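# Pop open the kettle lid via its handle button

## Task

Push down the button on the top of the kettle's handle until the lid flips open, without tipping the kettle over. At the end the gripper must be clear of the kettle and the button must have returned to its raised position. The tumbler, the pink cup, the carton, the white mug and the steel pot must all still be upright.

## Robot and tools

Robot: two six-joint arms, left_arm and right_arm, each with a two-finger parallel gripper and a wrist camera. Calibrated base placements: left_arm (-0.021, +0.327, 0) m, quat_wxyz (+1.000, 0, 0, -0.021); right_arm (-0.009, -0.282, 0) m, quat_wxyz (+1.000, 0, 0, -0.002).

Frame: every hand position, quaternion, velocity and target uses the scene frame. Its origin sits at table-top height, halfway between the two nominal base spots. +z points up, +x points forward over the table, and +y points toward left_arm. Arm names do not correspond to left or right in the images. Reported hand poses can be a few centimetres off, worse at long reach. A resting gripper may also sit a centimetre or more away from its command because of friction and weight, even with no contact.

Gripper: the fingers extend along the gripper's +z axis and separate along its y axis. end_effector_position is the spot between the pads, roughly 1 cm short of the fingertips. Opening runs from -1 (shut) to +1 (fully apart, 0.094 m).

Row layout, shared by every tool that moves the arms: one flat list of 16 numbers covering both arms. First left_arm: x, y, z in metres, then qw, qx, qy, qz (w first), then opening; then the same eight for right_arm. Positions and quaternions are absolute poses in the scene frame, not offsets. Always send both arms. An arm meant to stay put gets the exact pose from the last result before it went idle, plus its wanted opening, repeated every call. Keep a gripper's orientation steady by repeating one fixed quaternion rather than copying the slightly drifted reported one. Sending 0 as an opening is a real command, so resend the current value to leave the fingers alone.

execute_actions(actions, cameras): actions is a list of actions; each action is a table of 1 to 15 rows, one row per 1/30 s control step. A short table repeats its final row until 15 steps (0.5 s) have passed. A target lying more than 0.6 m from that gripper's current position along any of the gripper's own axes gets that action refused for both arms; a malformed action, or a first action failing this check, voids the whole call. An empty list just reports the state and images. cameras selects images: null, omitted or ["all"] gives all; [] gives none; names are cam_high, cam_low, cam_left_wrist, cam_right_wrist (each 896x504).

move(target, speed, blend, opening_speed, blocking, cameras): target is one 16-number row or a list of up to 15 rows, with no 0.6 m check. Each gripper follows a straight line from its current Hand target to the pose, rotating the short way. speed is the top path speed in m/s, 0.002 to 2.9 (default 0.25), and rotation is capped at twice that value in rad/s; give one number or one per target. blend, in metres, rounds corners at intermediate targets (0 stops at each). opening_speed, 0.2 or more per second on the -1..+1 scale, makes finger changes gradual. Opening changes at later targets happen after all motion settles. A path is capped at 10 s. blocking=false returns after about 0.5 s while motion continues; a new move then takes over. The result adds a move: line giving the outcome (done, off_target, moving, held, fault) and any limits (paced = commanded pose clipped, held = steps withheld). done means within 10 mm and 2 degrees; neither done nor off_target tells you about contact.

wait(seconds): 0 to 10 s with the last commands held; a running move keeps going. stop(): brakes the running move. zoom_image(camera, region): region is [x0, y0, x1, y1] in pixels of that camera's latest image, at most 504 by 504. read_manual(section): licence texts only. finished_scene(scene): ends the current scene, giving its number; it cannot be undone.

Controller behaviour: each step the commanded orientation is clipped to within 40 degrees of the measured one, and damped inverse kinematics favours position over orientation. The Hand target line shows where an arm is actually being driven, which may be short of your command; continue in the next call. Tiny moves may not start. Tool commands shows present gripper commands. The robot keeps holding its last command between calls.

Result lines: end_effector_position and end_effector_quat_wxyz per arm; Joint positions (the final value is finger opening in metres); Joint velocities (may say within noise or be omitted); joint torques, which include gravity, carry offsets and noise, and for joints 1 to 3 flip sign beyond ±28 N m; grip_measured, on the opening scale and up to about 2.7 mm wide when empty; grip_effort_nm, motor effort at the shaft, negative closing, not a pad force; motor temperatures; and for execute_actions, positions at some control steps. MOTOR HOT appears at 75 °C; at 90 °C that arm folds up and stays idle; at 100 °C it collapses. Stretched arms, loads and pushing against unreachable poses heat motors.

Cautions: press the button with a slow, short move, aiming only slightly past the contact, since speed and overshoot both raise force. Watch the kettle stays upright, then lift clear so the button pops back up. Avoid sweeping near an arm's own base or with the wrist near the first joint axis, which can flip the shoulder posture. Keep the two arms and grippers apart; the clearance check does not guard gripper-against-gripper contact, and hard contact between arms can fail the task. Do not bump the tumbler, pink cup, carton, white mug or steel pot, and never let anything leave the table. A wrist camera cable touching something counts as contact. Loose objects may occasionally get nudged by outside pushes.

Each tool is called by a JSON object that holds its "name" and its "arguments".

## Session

{"name": "execute_actions", "arguments": {"actions": []}}

{"name": "zoom_image", "arguments": {"camera": "cam_high", "region": [480, 220, 700, 430]}}

Scene clock: 0.00 s.
left_arm: end_effector_position=(+0.2437, +0.0357, +0.3237) grip_measured=+1.000 grip_effort_nm=n/a end_effector_quat_wxyz=(+0.606, +0.128, +0.705, -0.345) | right_arm: end_effector_position=(+0.3188, -0.1481, +0.2135) grip_measured=+1.000 grip_effort_nm=n/a end_effector_quat_wxyz=(+0.423, +0.038, +0.890, +0.164)
Joint positions: left_arm=[-0.908 1.085 0.759 0.299 -0.252 -0.345 0.094] | right_arm=[0.428 1.107 0.887 -0.411 0.078 0.47 0.094]
Joint velocities: within noise
Joint torques (N m): no reading
Motor temperatures (°C): left_arm=[26 33 28 28 27 26 25] | right_arm=[25 31 29 29 29 26 25]
Heat: left arm: 33 °C; right arm: 31 °C.
Hand target: left_arm +0.2432, +0.0366, +0.3240; +0.605, +0.129, +0.706, -0.344 | right_arm +0.3204, -0.1480, +0.2235; +0.435, +0.038, +0.884, +0.168
Tool commands: left_gripper/opening=+1.0 right_gripper/opening=+1.0

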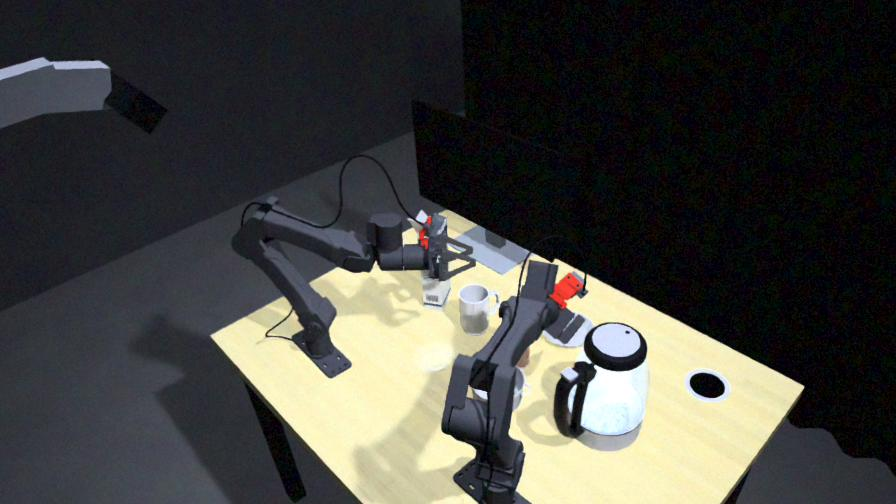

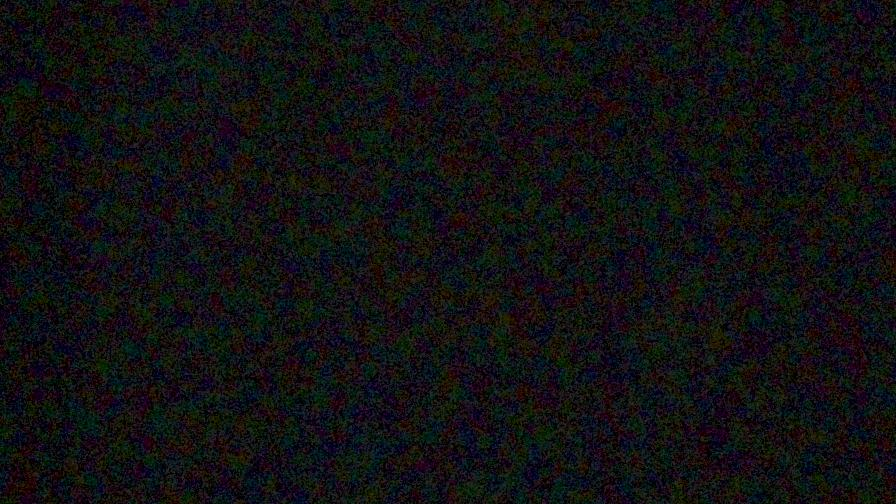

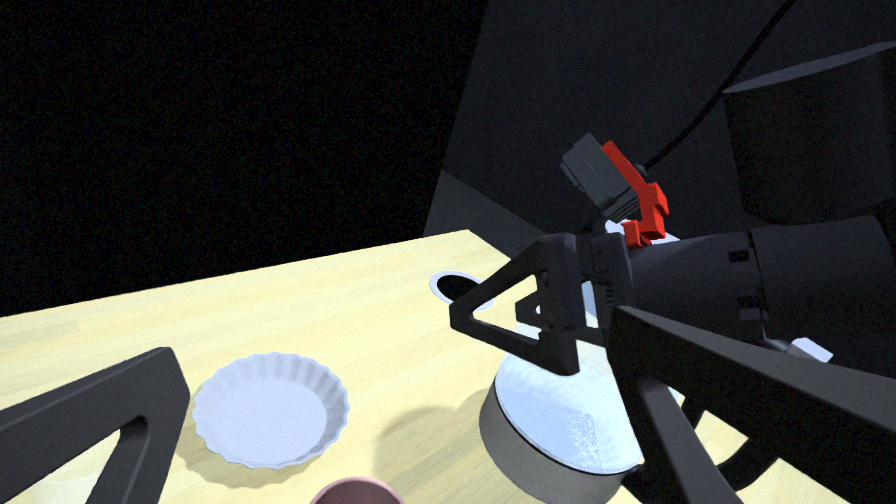

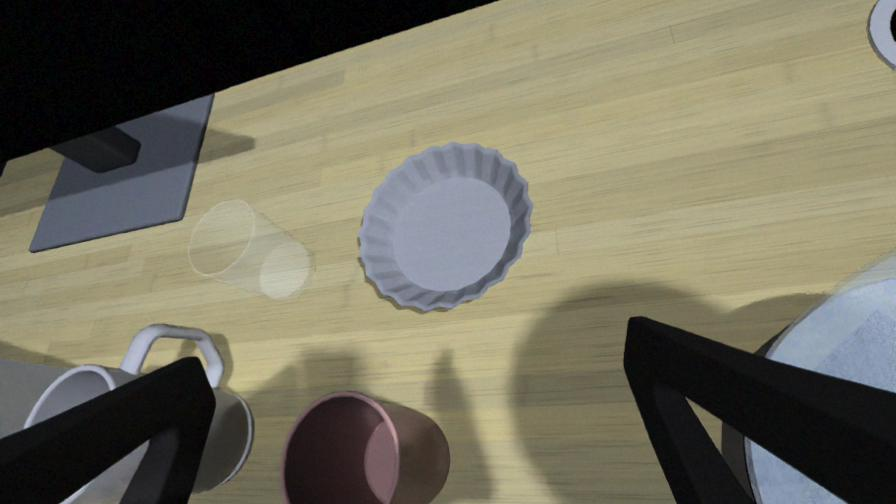

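Scaled by 2.291 from the camera's 896x504 image, which has a finer 1280x720 frame.

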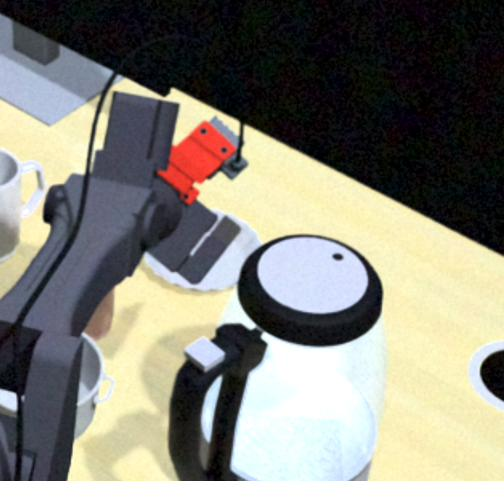

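{"name": "move", "arguments": {"target": [[0.2432,0.0366,0.324,0.605,0.129,0.706,-0.344,1,0.25,-0.16,0.38,0.5,0,0.866,0.06,1],[0.2432,0.0366,0.324,0.605,0.129,0.706,-0.344,1,0.20,-0.28,0.44,0.5,0,0.866,0,1]], "blend": [0.05,0], "cameras": ["cam_high","cam_right_wrist"]}}

Scene clock: 6.07 s.
left_arm: end_effector_position=(+0.2437, +0.0357, +0.3237) grip_measured=+1.000 grip_effort_nm=-0.002 end_effector_quat_wxyz=(+0.606, +0.128, +0.705, -0.345) | right_arm: end_effector_position=(+0.2025, -0.2798, +0.4296) grip_measured=+1.000 grip_effort_nm=-0.051 end_effector_quat_wxyz=(+0.488, +0.004, +0.873, +0.001)
Joint positions: left_arm=[-0.908 1.085 0.759 0.299 -0.252 -0.345 0.094] | right_arm=[0.037 0.996 1.813 -1.369 0.032 0.026 0.094]
Joint torques (N m): left_arm=[0.01 -3.14 6.98 2.15 0 0.03] | right_arm=[-0.51 1.02 7.36 1.83 -0.1 -0.04]
Heat: left arm: 34 °C; right arm: 31 °C.
Hand target: left_arm +0.2432, +0.0366, +0.3240; +0.605, +0.129, +0.706, -0.344 | right_arm +0.1999, -0.2800, +0.4398; +0.500, +0.000, +0.866, +0.000
Off the commanded pose: left_arm 0.001 m, 0 deg | right_arm 0.011 m, 2 deg.
move: off_target (right_arm)
Images, in order (width x height): cam_high 896x504, cam_right_wrist 896x504.

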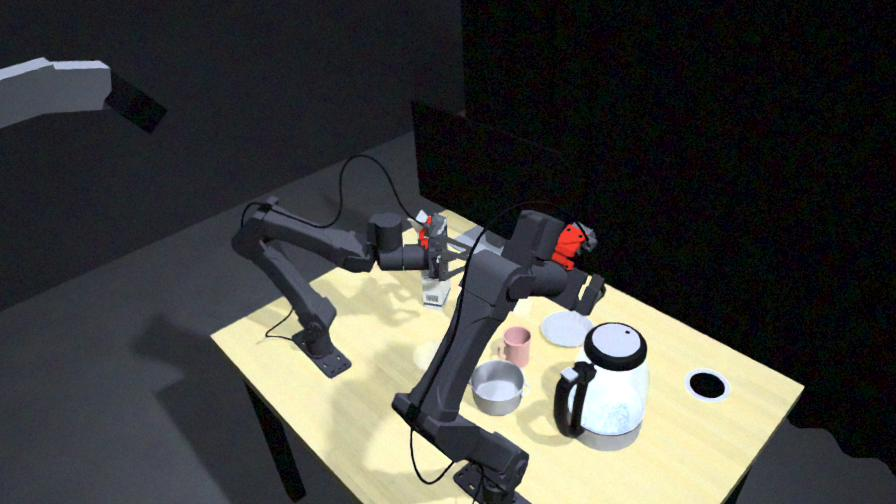

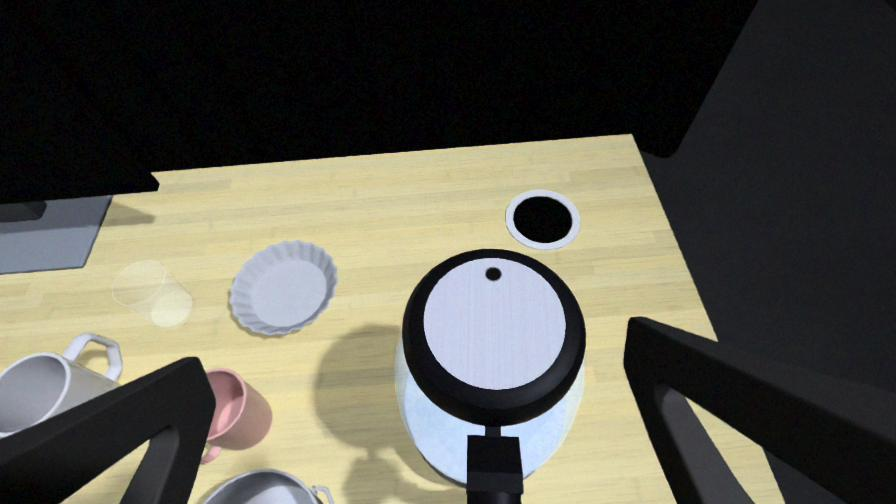

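{"name": "move", "arguments": {"target": [0.2432,0.0366,0.324,0.605,0.129,0.706,-0.344,1,0.155,-0.302,0.31,0.301,0,0.954,0,-1], "cameras": ["cam_high","cam_right_wrist"]}}

Scene clock: 21.20 s.
left_arm: end_effector_position=(+0.2437, +0.0357, +0.3237) grip_measured=+1.000 grip_effort_nm=-0.002 end_effector_quat_wxyz=(+0.606, +0.128, +0.705, -0.345) | right_arm: end_effector_position=(+0.1579, -0.3036, +0.3123) grip_measured=-0.997 grip_effort_nm=-0.178 end_effector_quat_wxyz=(+0.305, +0.005, +0.952, -0.005)
Joint positions: left_arm=[-0.908 1.085 0.759 0.299 -0.252 -0.345 0.094] | right_arm=[-0.302 0.913 1.513 -1.57 -0.164 -0.245 0]
Joint torques (N m): left_arm=[0.09 -3.26 6.87 2.17 -0.02 0.02] | right_arm=[-0.5 -0.36 4.34 1.36 -0.23 -0.05]
Heat: left arm: 34 °C; right arm: 32 °C.
Hand target: left_arm +0.2432, +0.0366, +0.3240; +0.605, +0.129, +0.706, -0.344 | right_arm +0.1553, -0.3019, +0.3098; +0.304, +0.001, +0.953, -0.002
Off the commanded pose: left_arm 0.001 m, 0 deg | right_arm 0.004 m, 1 deg.
joint sent to its limit (right arm) — joint 4 (wrist pitch), lower limit. The joint targets still meet the commanded pose.
move: done
Images, in order (width x height): cam_high 896x504, cam_right_wrist 896x504.

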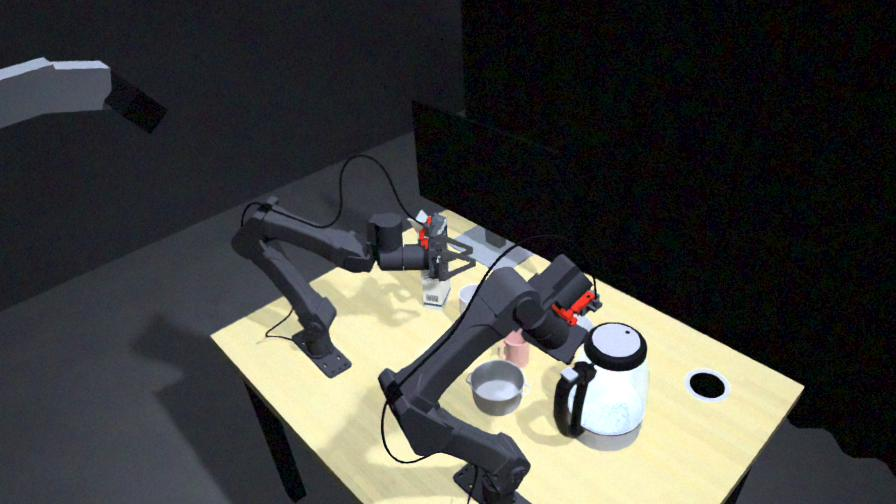

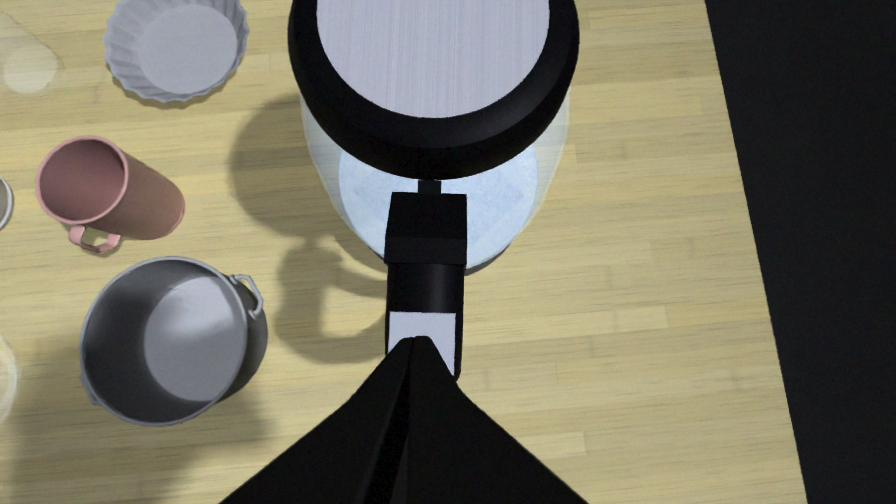

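{"name": "move", "arguments": {"target": [[0.2432,0.0366,0.324,0.605,0.129,0.706,-0.344,1,0.156,-0.301,0.265,0.301,0,0.954,0,-1],[0.2432,0.0366,0.324,0.605,0.129,0.706,-0.344,1,0.156,-0.301,0.232,0.301,0,0.954,0,-1]], "speed": [0.1,0.03], "cameras": ["cam_high","cam_right_wrist"]}}

Scene clock: 31.43 s.
left_arm: end_effector_position=(+0.2437, +0.0357, +0.3237) grip_measured=+1.000 grip_effort_nm=-0.002 end_effector_quat_wxyz=(+0.606, +0.128, +0.705, -0.345) | right_arm: end_effector_position=(+0.1630, -0.3034, +0.2471) grip_measured=-0.997 grip_effort_nm=-0.178 end_effector_quat_wxyz=(+0.326, +0.001, +0.945, -0.007)
Joint positions: left_arm=[-0.908 1.085 0.759 0.299 -0.252 -0.345 0.094] | right_arm=[-0.302 0.718 1.121 -1.329 -0.174 -0.246 0]
Joint torques (N m): left_arm=[0.02 -3.3 7.12 2.1 0 0.01] | right_arm=[0.25 0.99 3.75 1.17 -0.09 0.01]
Motor temperatures (°C): left_arm=[26 34 30 33 27 26 25] | right_arm=[25 31 31 31 29 26 25]
Heat: left arm: 34 °C; right arm: 31 °C.
Hand target: left_arm +0.2432, +0.0366, +0.3240; +0.605, +0.129, +0.706, -0.344 | right_arm +0.1560, -0.3010, +0.2326; +0.301, +0.000, +0.954, +0.000
Off the commanded pose: left_arm 0.001 m, 0 deg | right_arm 0.017 m, 3 deg.
move: off_target (right_arm)
Images, in order (width x height): cam_high 896x504, cam_right_wrist 896x504.

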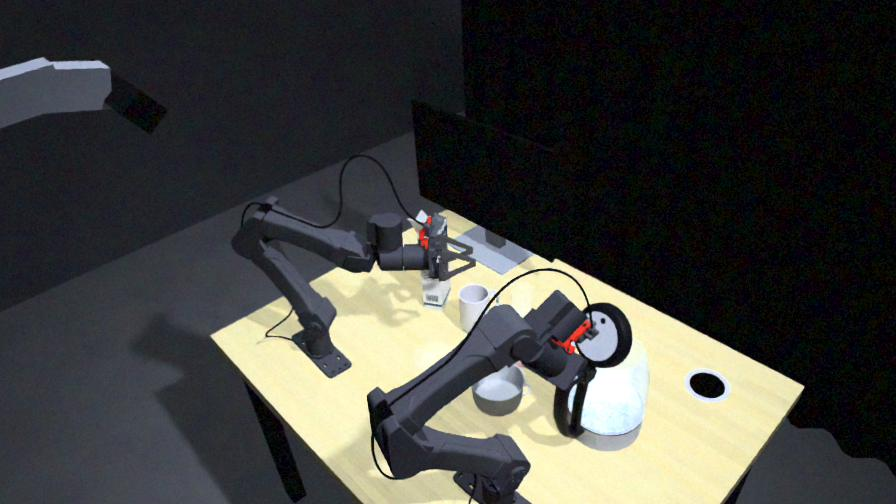

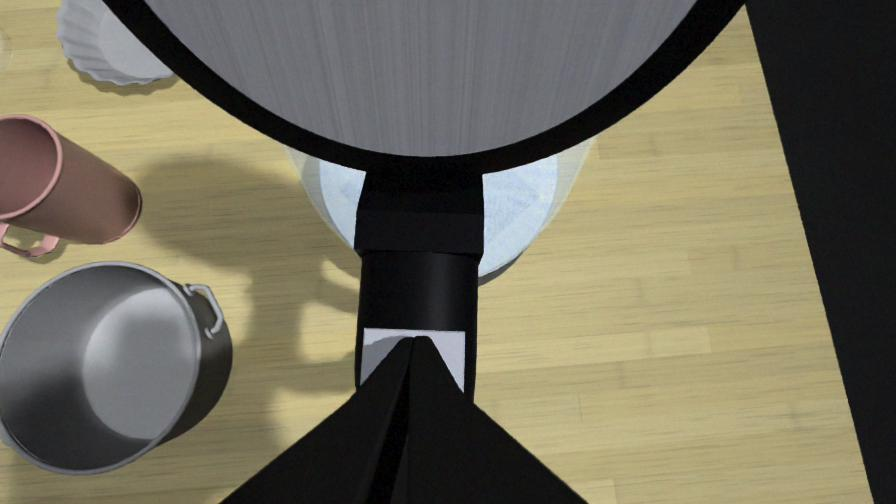

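Opened. Retreat.

{"name": "move", "arguments": {"target": [[0.2432,0.0366,0.324,0.605,0.129,0.706,-0.344,1,0.152,-0.301,0.31,0.342,0,0.94,0,-1],[0.2432,0.0366,0.324,0.605,0.129,0.706,-0.344,1,0.152,-0.301,0.36,0.42,0,0.907,0,-1]], "speed": [0.1,0.2], "cameras": ["cam_high","cam_right_wrist"]}}

Scene clock: 39.27 s.
left_arm: end_effector_position=(+0.2437, +0.0357, +0.3237) grip_measured=+1.000 grip_effort_nm=-0.002 end_effector_quat_wxyz=(+0.606, +0.128, +0.705, -0.345) | right_arm: end_effector_position=(+0.1516, -0.3026, +0.3522) grip_measured=-0.997 grip_effort_nm=-0.183 end_effector_quat_wxyz=(+0.411, +0.008, +0.912, +0.001)
Joint positions: left_arm=[-0.908 1.085 0.759 0.299 -0.252 -0.345 0.094] | right_arm=[-0.645 0.837 1.564 -1.561 -0.466 -0.449 0]
Joint torques (N m): left_arm=[-0.1 -3.12 6.94 2.18 0.01 0.02] | right_arm=[-0.51 2.63 7.02 1.47 -0.39 -0.07]
Heat: left arm: 34 °C; right arm: 31 °C.
Hand target: left_arm +0.2432, +0.0366, +0.3240; +0.605, +0.129, +0.706, -0.344 | right_arm +0.1520, -0.3009, +0.3598; +0.420, +0.000, +0.908, -0.001
Off the commanded pose: left_arm 0.001 m, 0 deg | right_arm 0.008 m, 1 deg.
move: done
Images, in order (width x height): cam_high 896x504, cam_right_wrist 896x504.

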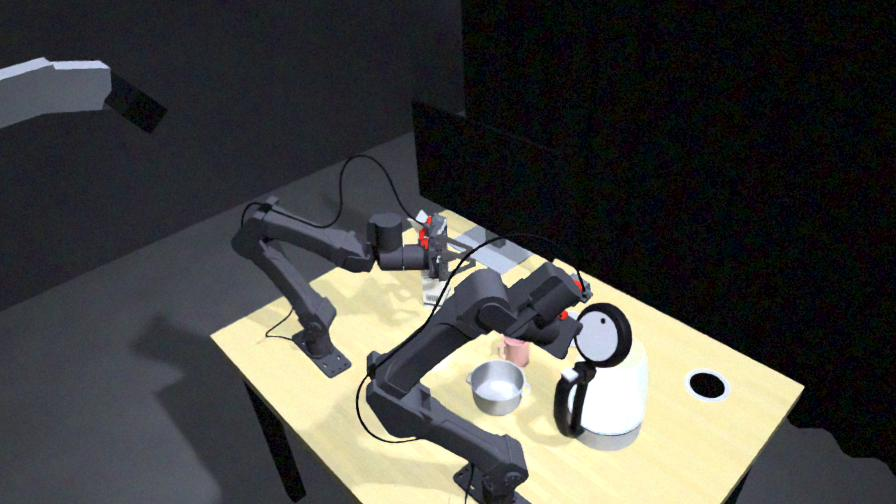

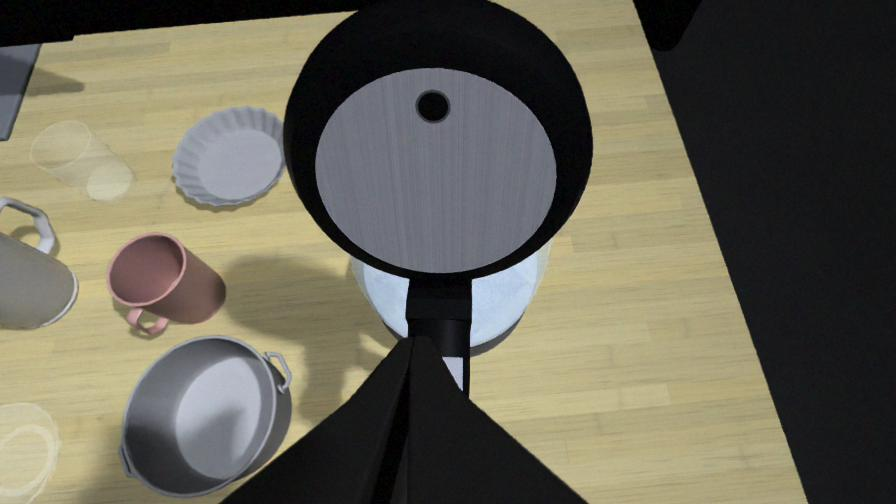

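{"name": "finished_scene", "arguments": {"scene": 2}}

The scene is finished: the task was done.


## Next scene

The same job, from a new start.

{"name": "execute_actions", "arguments": {"actions": []}}

{"name": "zoom_image", "arguments": {"camera": "cam_high", "region": [480, 220, 700, 430]}}

Scene clock: 0.00 s.
left_arm: end_effector_position=(+0.3022, +0.2074, +0.2776) grip_measured=+1.000 grip_effort_nm=n/a end_effector_quat_wxyz=(+0.415, -0.023, +0.875, -0.248) | right_arm: end_effector_position=(+0.3192, -0.1100, +0.2899) grip_measured=+1.000 grip_effort_nm=n/a end_effector_quat_wxyz=(+0.592, -0.076, +0.800, +0.057)
Joint positions: left_arm=[-0.198 1.07 1.073 -0.581 0.231 -0.417 0.094] | right_arm=[0.714 1.079 0.895 -0.154 0.495 0.168 0.094]
Joint velocities: within noise
Joint torques (N m): no reading
Motor temperatures (°C): left_arm=[26 32 27 27 27 26 25] | right_arm=[25 29 28 28 28 26 25]
Heat: left arm: 32 °C; right arm: 29 °C.
Hand target: left_arm +0.2999, +0.2079, +0.2779; +0.413, -0.022, +0.876, -0.248 | right_arm +0.3189, -0.1110, +0.2997; +0.601, -0.071, +0.794, +0.062
Tool commands: left_gripper/opening=+1.0 right_gripper/opening=+1.0

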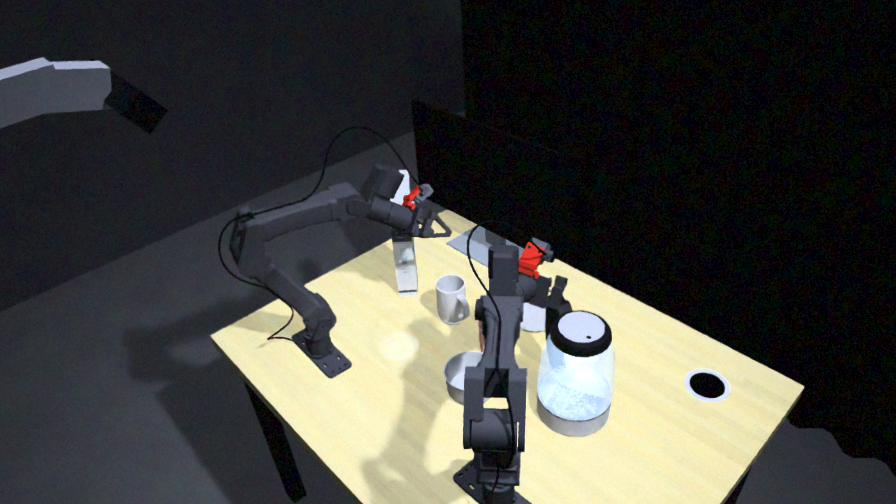

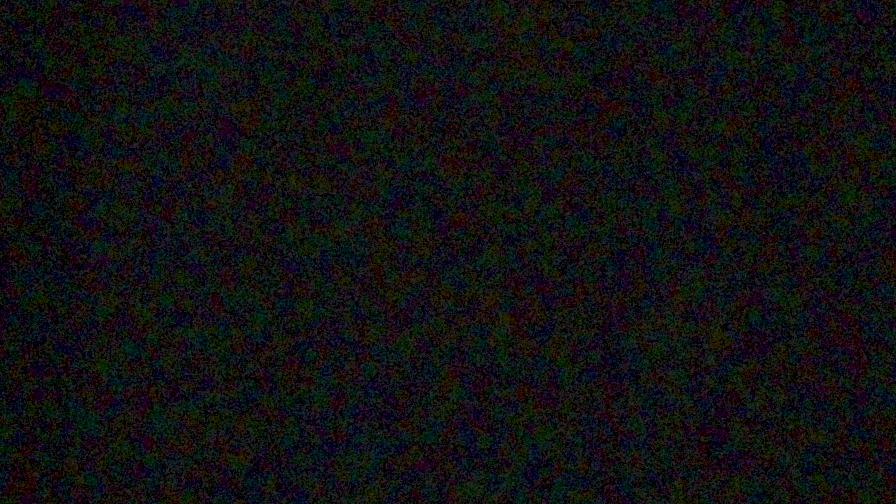

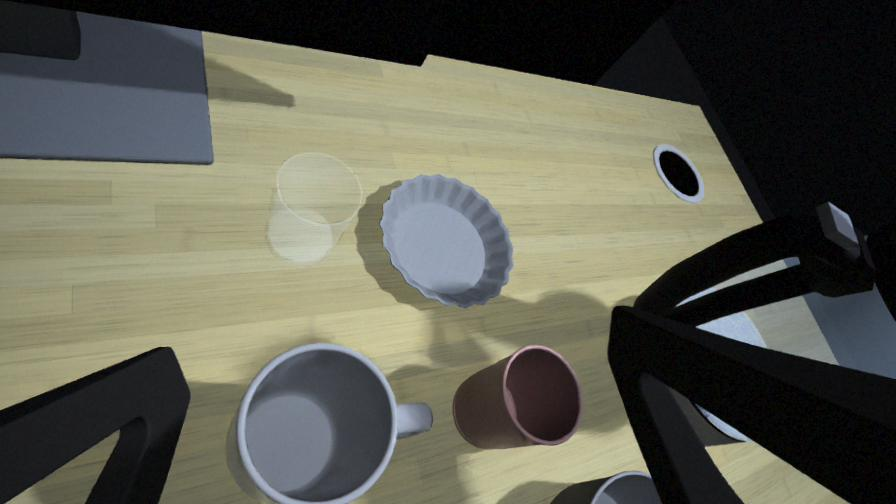

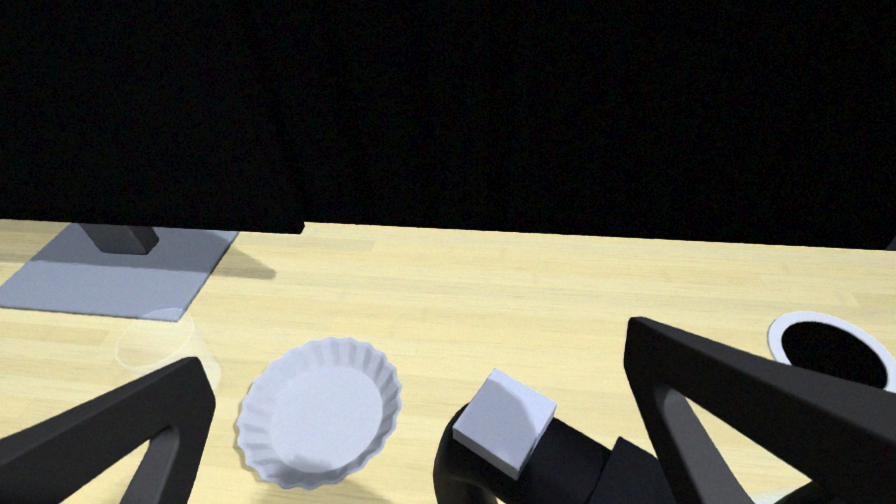

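Scaled by 2.291 from the camera's 896x504 image, which has a finer 1280x720 frame.

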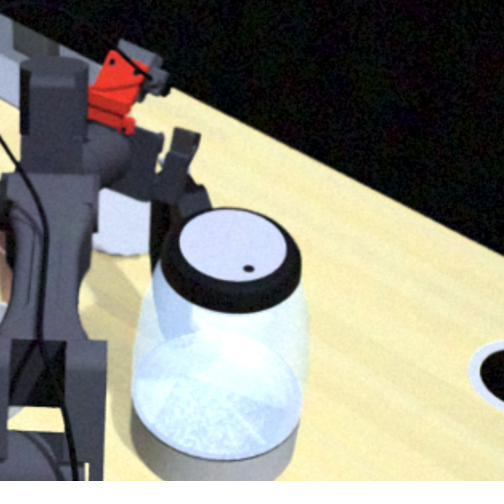

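{"name": "move", "arguments": {"target": [0.2999,0.2079,0.2779,0.413,-0.022,0.876,-0.248,1,0.330,-0.128,0.315,0.243,0.330,0.908,-0.089,-1], "cameras": ["cam_high","cam_right_wrist"]}}

{"name": "zoom_image", "arguments": {"camera": "cam_high", "region": [480, 220, 700, 430]}}

Scene clock: 16.83 s.
left_arm: end_effector_position=(+0.3022, +0.2074, +0.2776) grip_measured=+1.000 grip_effort_nm=-0.007 end_effector_quat_wxyz=(+0.415, -0.023, +0.875, -0.248) | right_arm: end_effector_position=(+0.3266, -0.1274, +0.3093) grip_measured=-0.997 grip_effort_nm=-0.183 end_effector_quat_wxyz=(+0.311, +0.291, +0.905, -0.013)
Joint positions: left_arm=[-0.198 1.07 1.073 -0.581 0.231 -0.417 0.094] | right_arm=[0.679 1.763 2.116 -1.561 0.531 1.197 0]
Joint torques (N m): left_arm=[0.01 -2.78 6.8 1.95 0.06 0.03] | right_arm=[-0.36 -8.14 8.85 0.81 0.37 0.17]
Heat: left arm: 32 °C; right arm: 30 °C.
Hand target: left_arm +0.2999, +0.2079, +0.2778; +0.413, -0.022, +0.876, -0.248 | right_arm +0.3299, -0.1283, +0.3144; +0.316, +0.299, +0.900, -0.010
Off the commanded pose: left_arm 0.002 m, 0 deg | right_arm 0.007 m, 13 deg.
joint sent to its limit (right arm) — joint 4 (wrist pitch), lower limit. The joint targets are off in orientation, not in position.
move: off_target (right_arm)
Images, in order (width x height): cam_high 896x504, cam_right_wrist 896x504.

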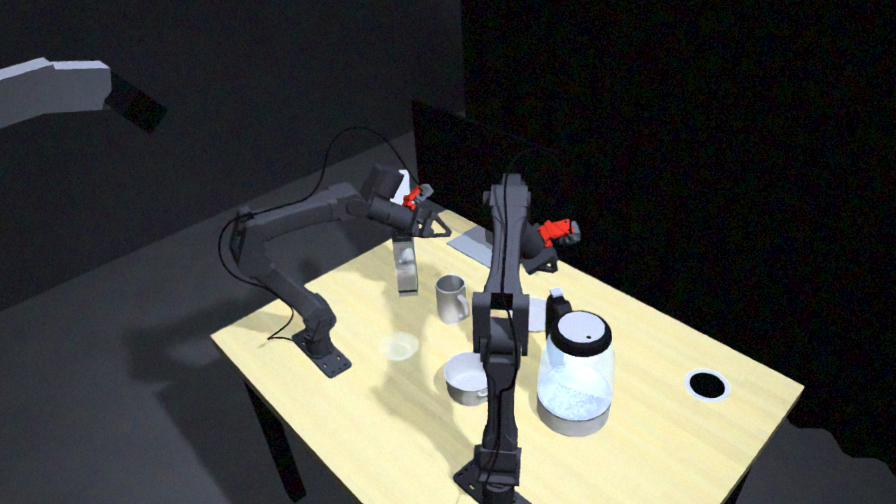

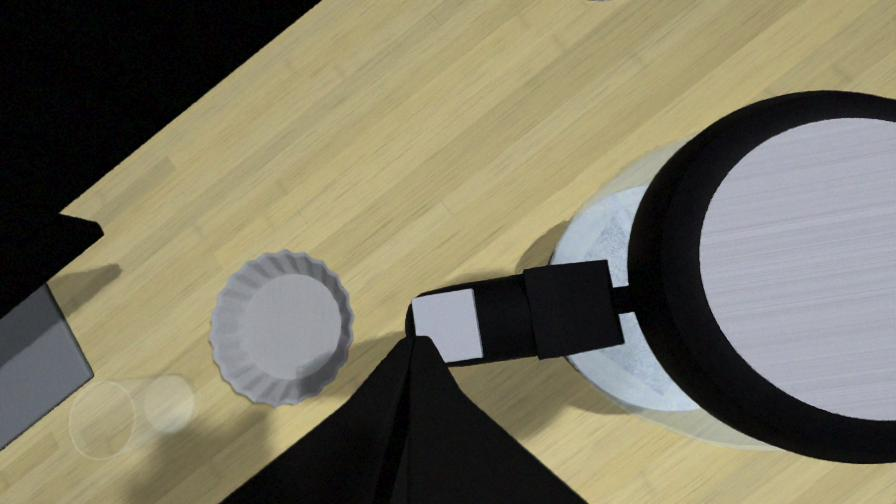

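Scaled by 2.291 from the camera's 896x504 image, which has a finer 1280x720 frame.

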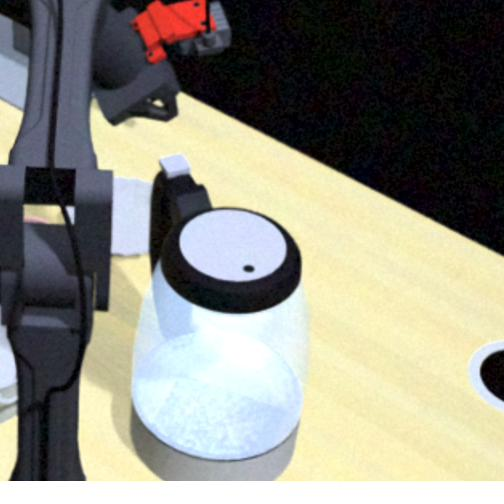

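{"name": "move", "arguments": {"target": [[0.2999,0.2079,0.2779,0.413,-0.022,0.876,-0.248,1,0.331,-0.1285,0.265,0.28,0.31,0.906,-0.05,-1],[0.2999,0.2079,0.2779,0.413,-0.022,0.876,-0.248,1,0.331,-0.1285,0.232,0.28,0.31,0.906,-0.05,-1]], "speed": [0.1,0.03], "cameras": ["cam_high","cam_right_wrist"]}}

Scene clock: 28.70 s.
left_arm: end_effector_position=(+0.3022, +0.2074, +0.2776) grip_measured=+1.000 grip_effort_nm=-0.007 end_effector_quat_wxyz=(+0.415, -0.023, +0.875, -0.248) | right_arm: end_effector_position=(+0.3401, -0.1227, +0.2476) grip_measured=-0.997 grip_effort_nm=-0.178 end_effector_quat_wxyz=(+0.304, +0.311, +0.900, -0.032)
Joint positions: left_arm=[-0.198 1.07 1.073 -0.581 0.231 -0.417 0.094] | right_arm=[0.673 1.747 1.833 -1.346 0.547 1.247 0]
Joint torques (N m): left_arm=[0.18 -2.92 6.8 1.98 0.1 0.09] | right_arm=[-0.47 -10.15 3.79 0.58 0.09 0.15]
Motor temperatures (°C): left_arm=[26 32 29 33 27 26 25] | right_arm=[25 31 31 30 28 26 25]
Heat: left arm: 33 °C; right arm: 31 °C.
Hand target: left_arm +0.2999, +0.2079, +0.2778; +0.413, -0.022, +0.876, -0.248 | right_arm +0.3311, -0.1285, +0.2327; +0.280, +0.311, +0.907, -0.050
Off the commanded pose: left_arm 0.002 m, 0 deg | right_arm 0.019 m, 4 deg.
move: off_target (right_arm)
Images, in order (width x height): cam_high 896x504, cam_right_wrist 896x504.

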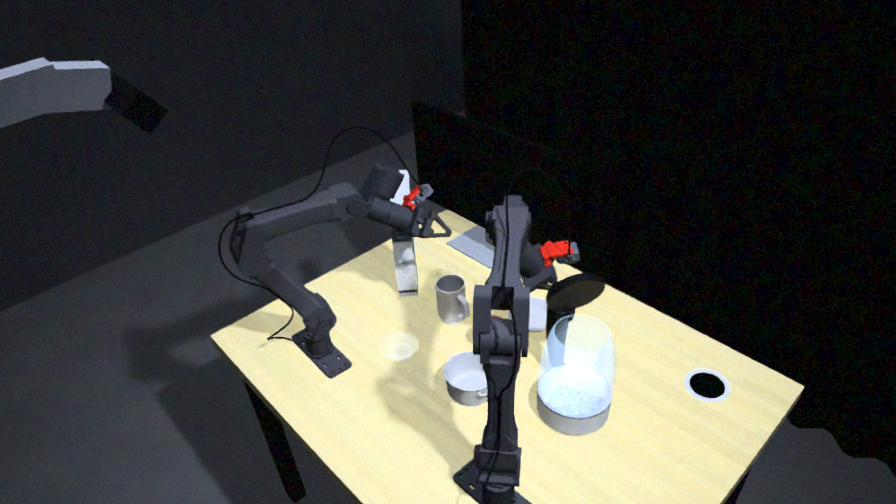

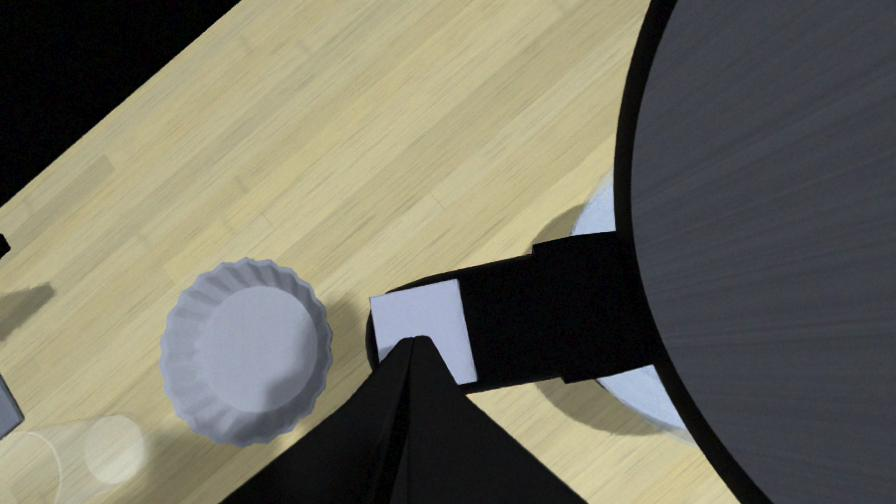

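Open. Retreat upward and +y.

{"name": "move", "arguments": {"target": [[0.2999,0.2079,0.2779,0.413,-0.022,0.876,-0.248,1,0.338,-0.118,0.285,0.304,0.311,0.9,-0.032,-1],[0.2999,0.2079,0.2779,0.413,-0.022,0.876,-0.248,1,0.32,-0.075,0.33,0.38,0.28,0.88,-0.0,-1]], "speed": [0.1,0.2], "cameras": ["cam_high","cam_right_wrist"]}}

{"name": "zoom_image", "arguments": {"camera": "cam_high", "region": [480, 220, 700, 430]}}

Scene clock: 34.83 s.
left_arm: end_effector_position=(+0.3022, +0.2074, +0.2776) grip_measured=+1.000 grip_effort_nm=-0.007 end_effector_quat_wxyz=(+0.415, -0.023, +0.875, -0.248) | right_arm: end_effector_position=(+0.3157, -0.0744, +0.3265) grip_measured=-0.997 grip_effort_nm=-0.178 end_effector_quat_wxyz=(+0.374, +0.273, +0.886, +0.010)
Joint positions: left_arm=[-0.198 1.07 1.073 -0.581 0.231 -0.417 0.094] | right_arm=[0.864 1.819 2.194 -1.559 0.679 1.32 0]
Joint torques (N m): left_arm=[-0.12 -2.86 6.61 1.97 0.08 0.02] | right_arm=[0.01 -8.06 8.47 0.81 0.62 0.16]
Heat: left arm: 33 °C; right arm: 32 °C.
Hand target: left_arm +0.2999, +0.2079, +0.2778; +0.413, -0.022, +0.876, -0.248 | right_arm +0.3199, -0.0750, +0.3298; +0.383, +0.278, +0.881, +0.004
Off the commanded pose: left_arm 0.002 m, 0 deg | right_arm 0.006 m, 2 deg.
joint sent to its limit (right arm) — joint 4 (wrist pitch), lower limit. The joint targets still meet the commanded pose.
move: done
Images, in order (width x height): cam_high 896x504, cam_right_wrist 896x504.

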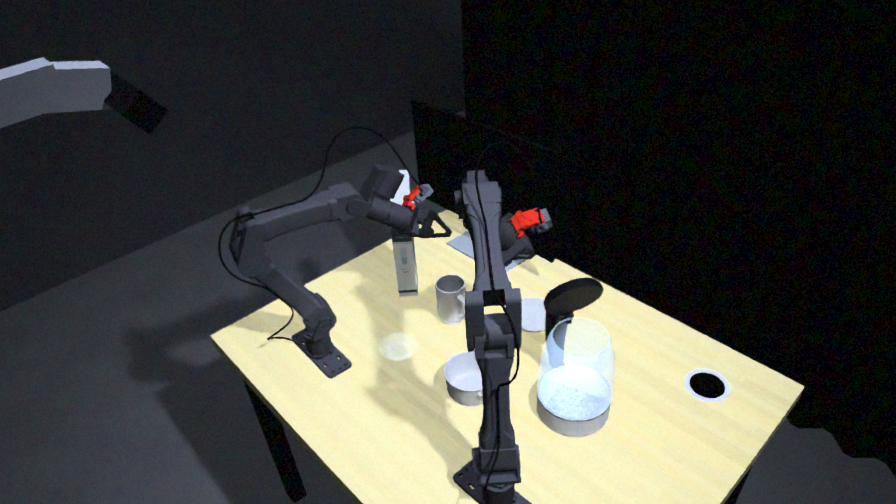

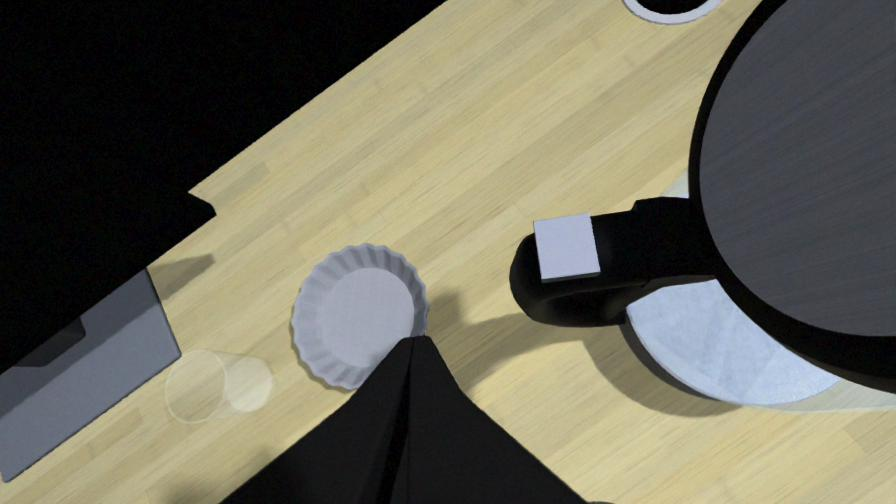

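Scaled by 2.291 from the camera's 896x504 image, which has a finer 1280x720 frame.

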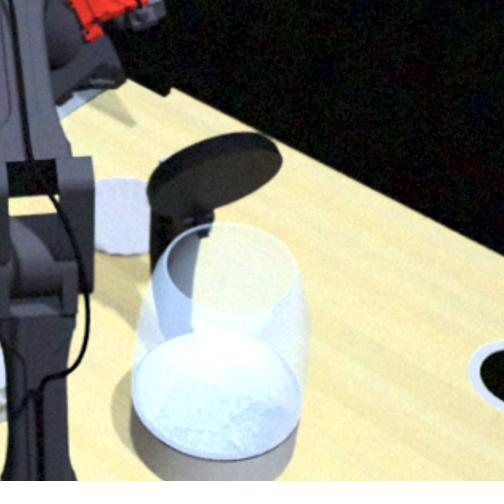

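{"name": "finished_scene", "arguments": {"scene": 3}}

The scene is finished: the task was done.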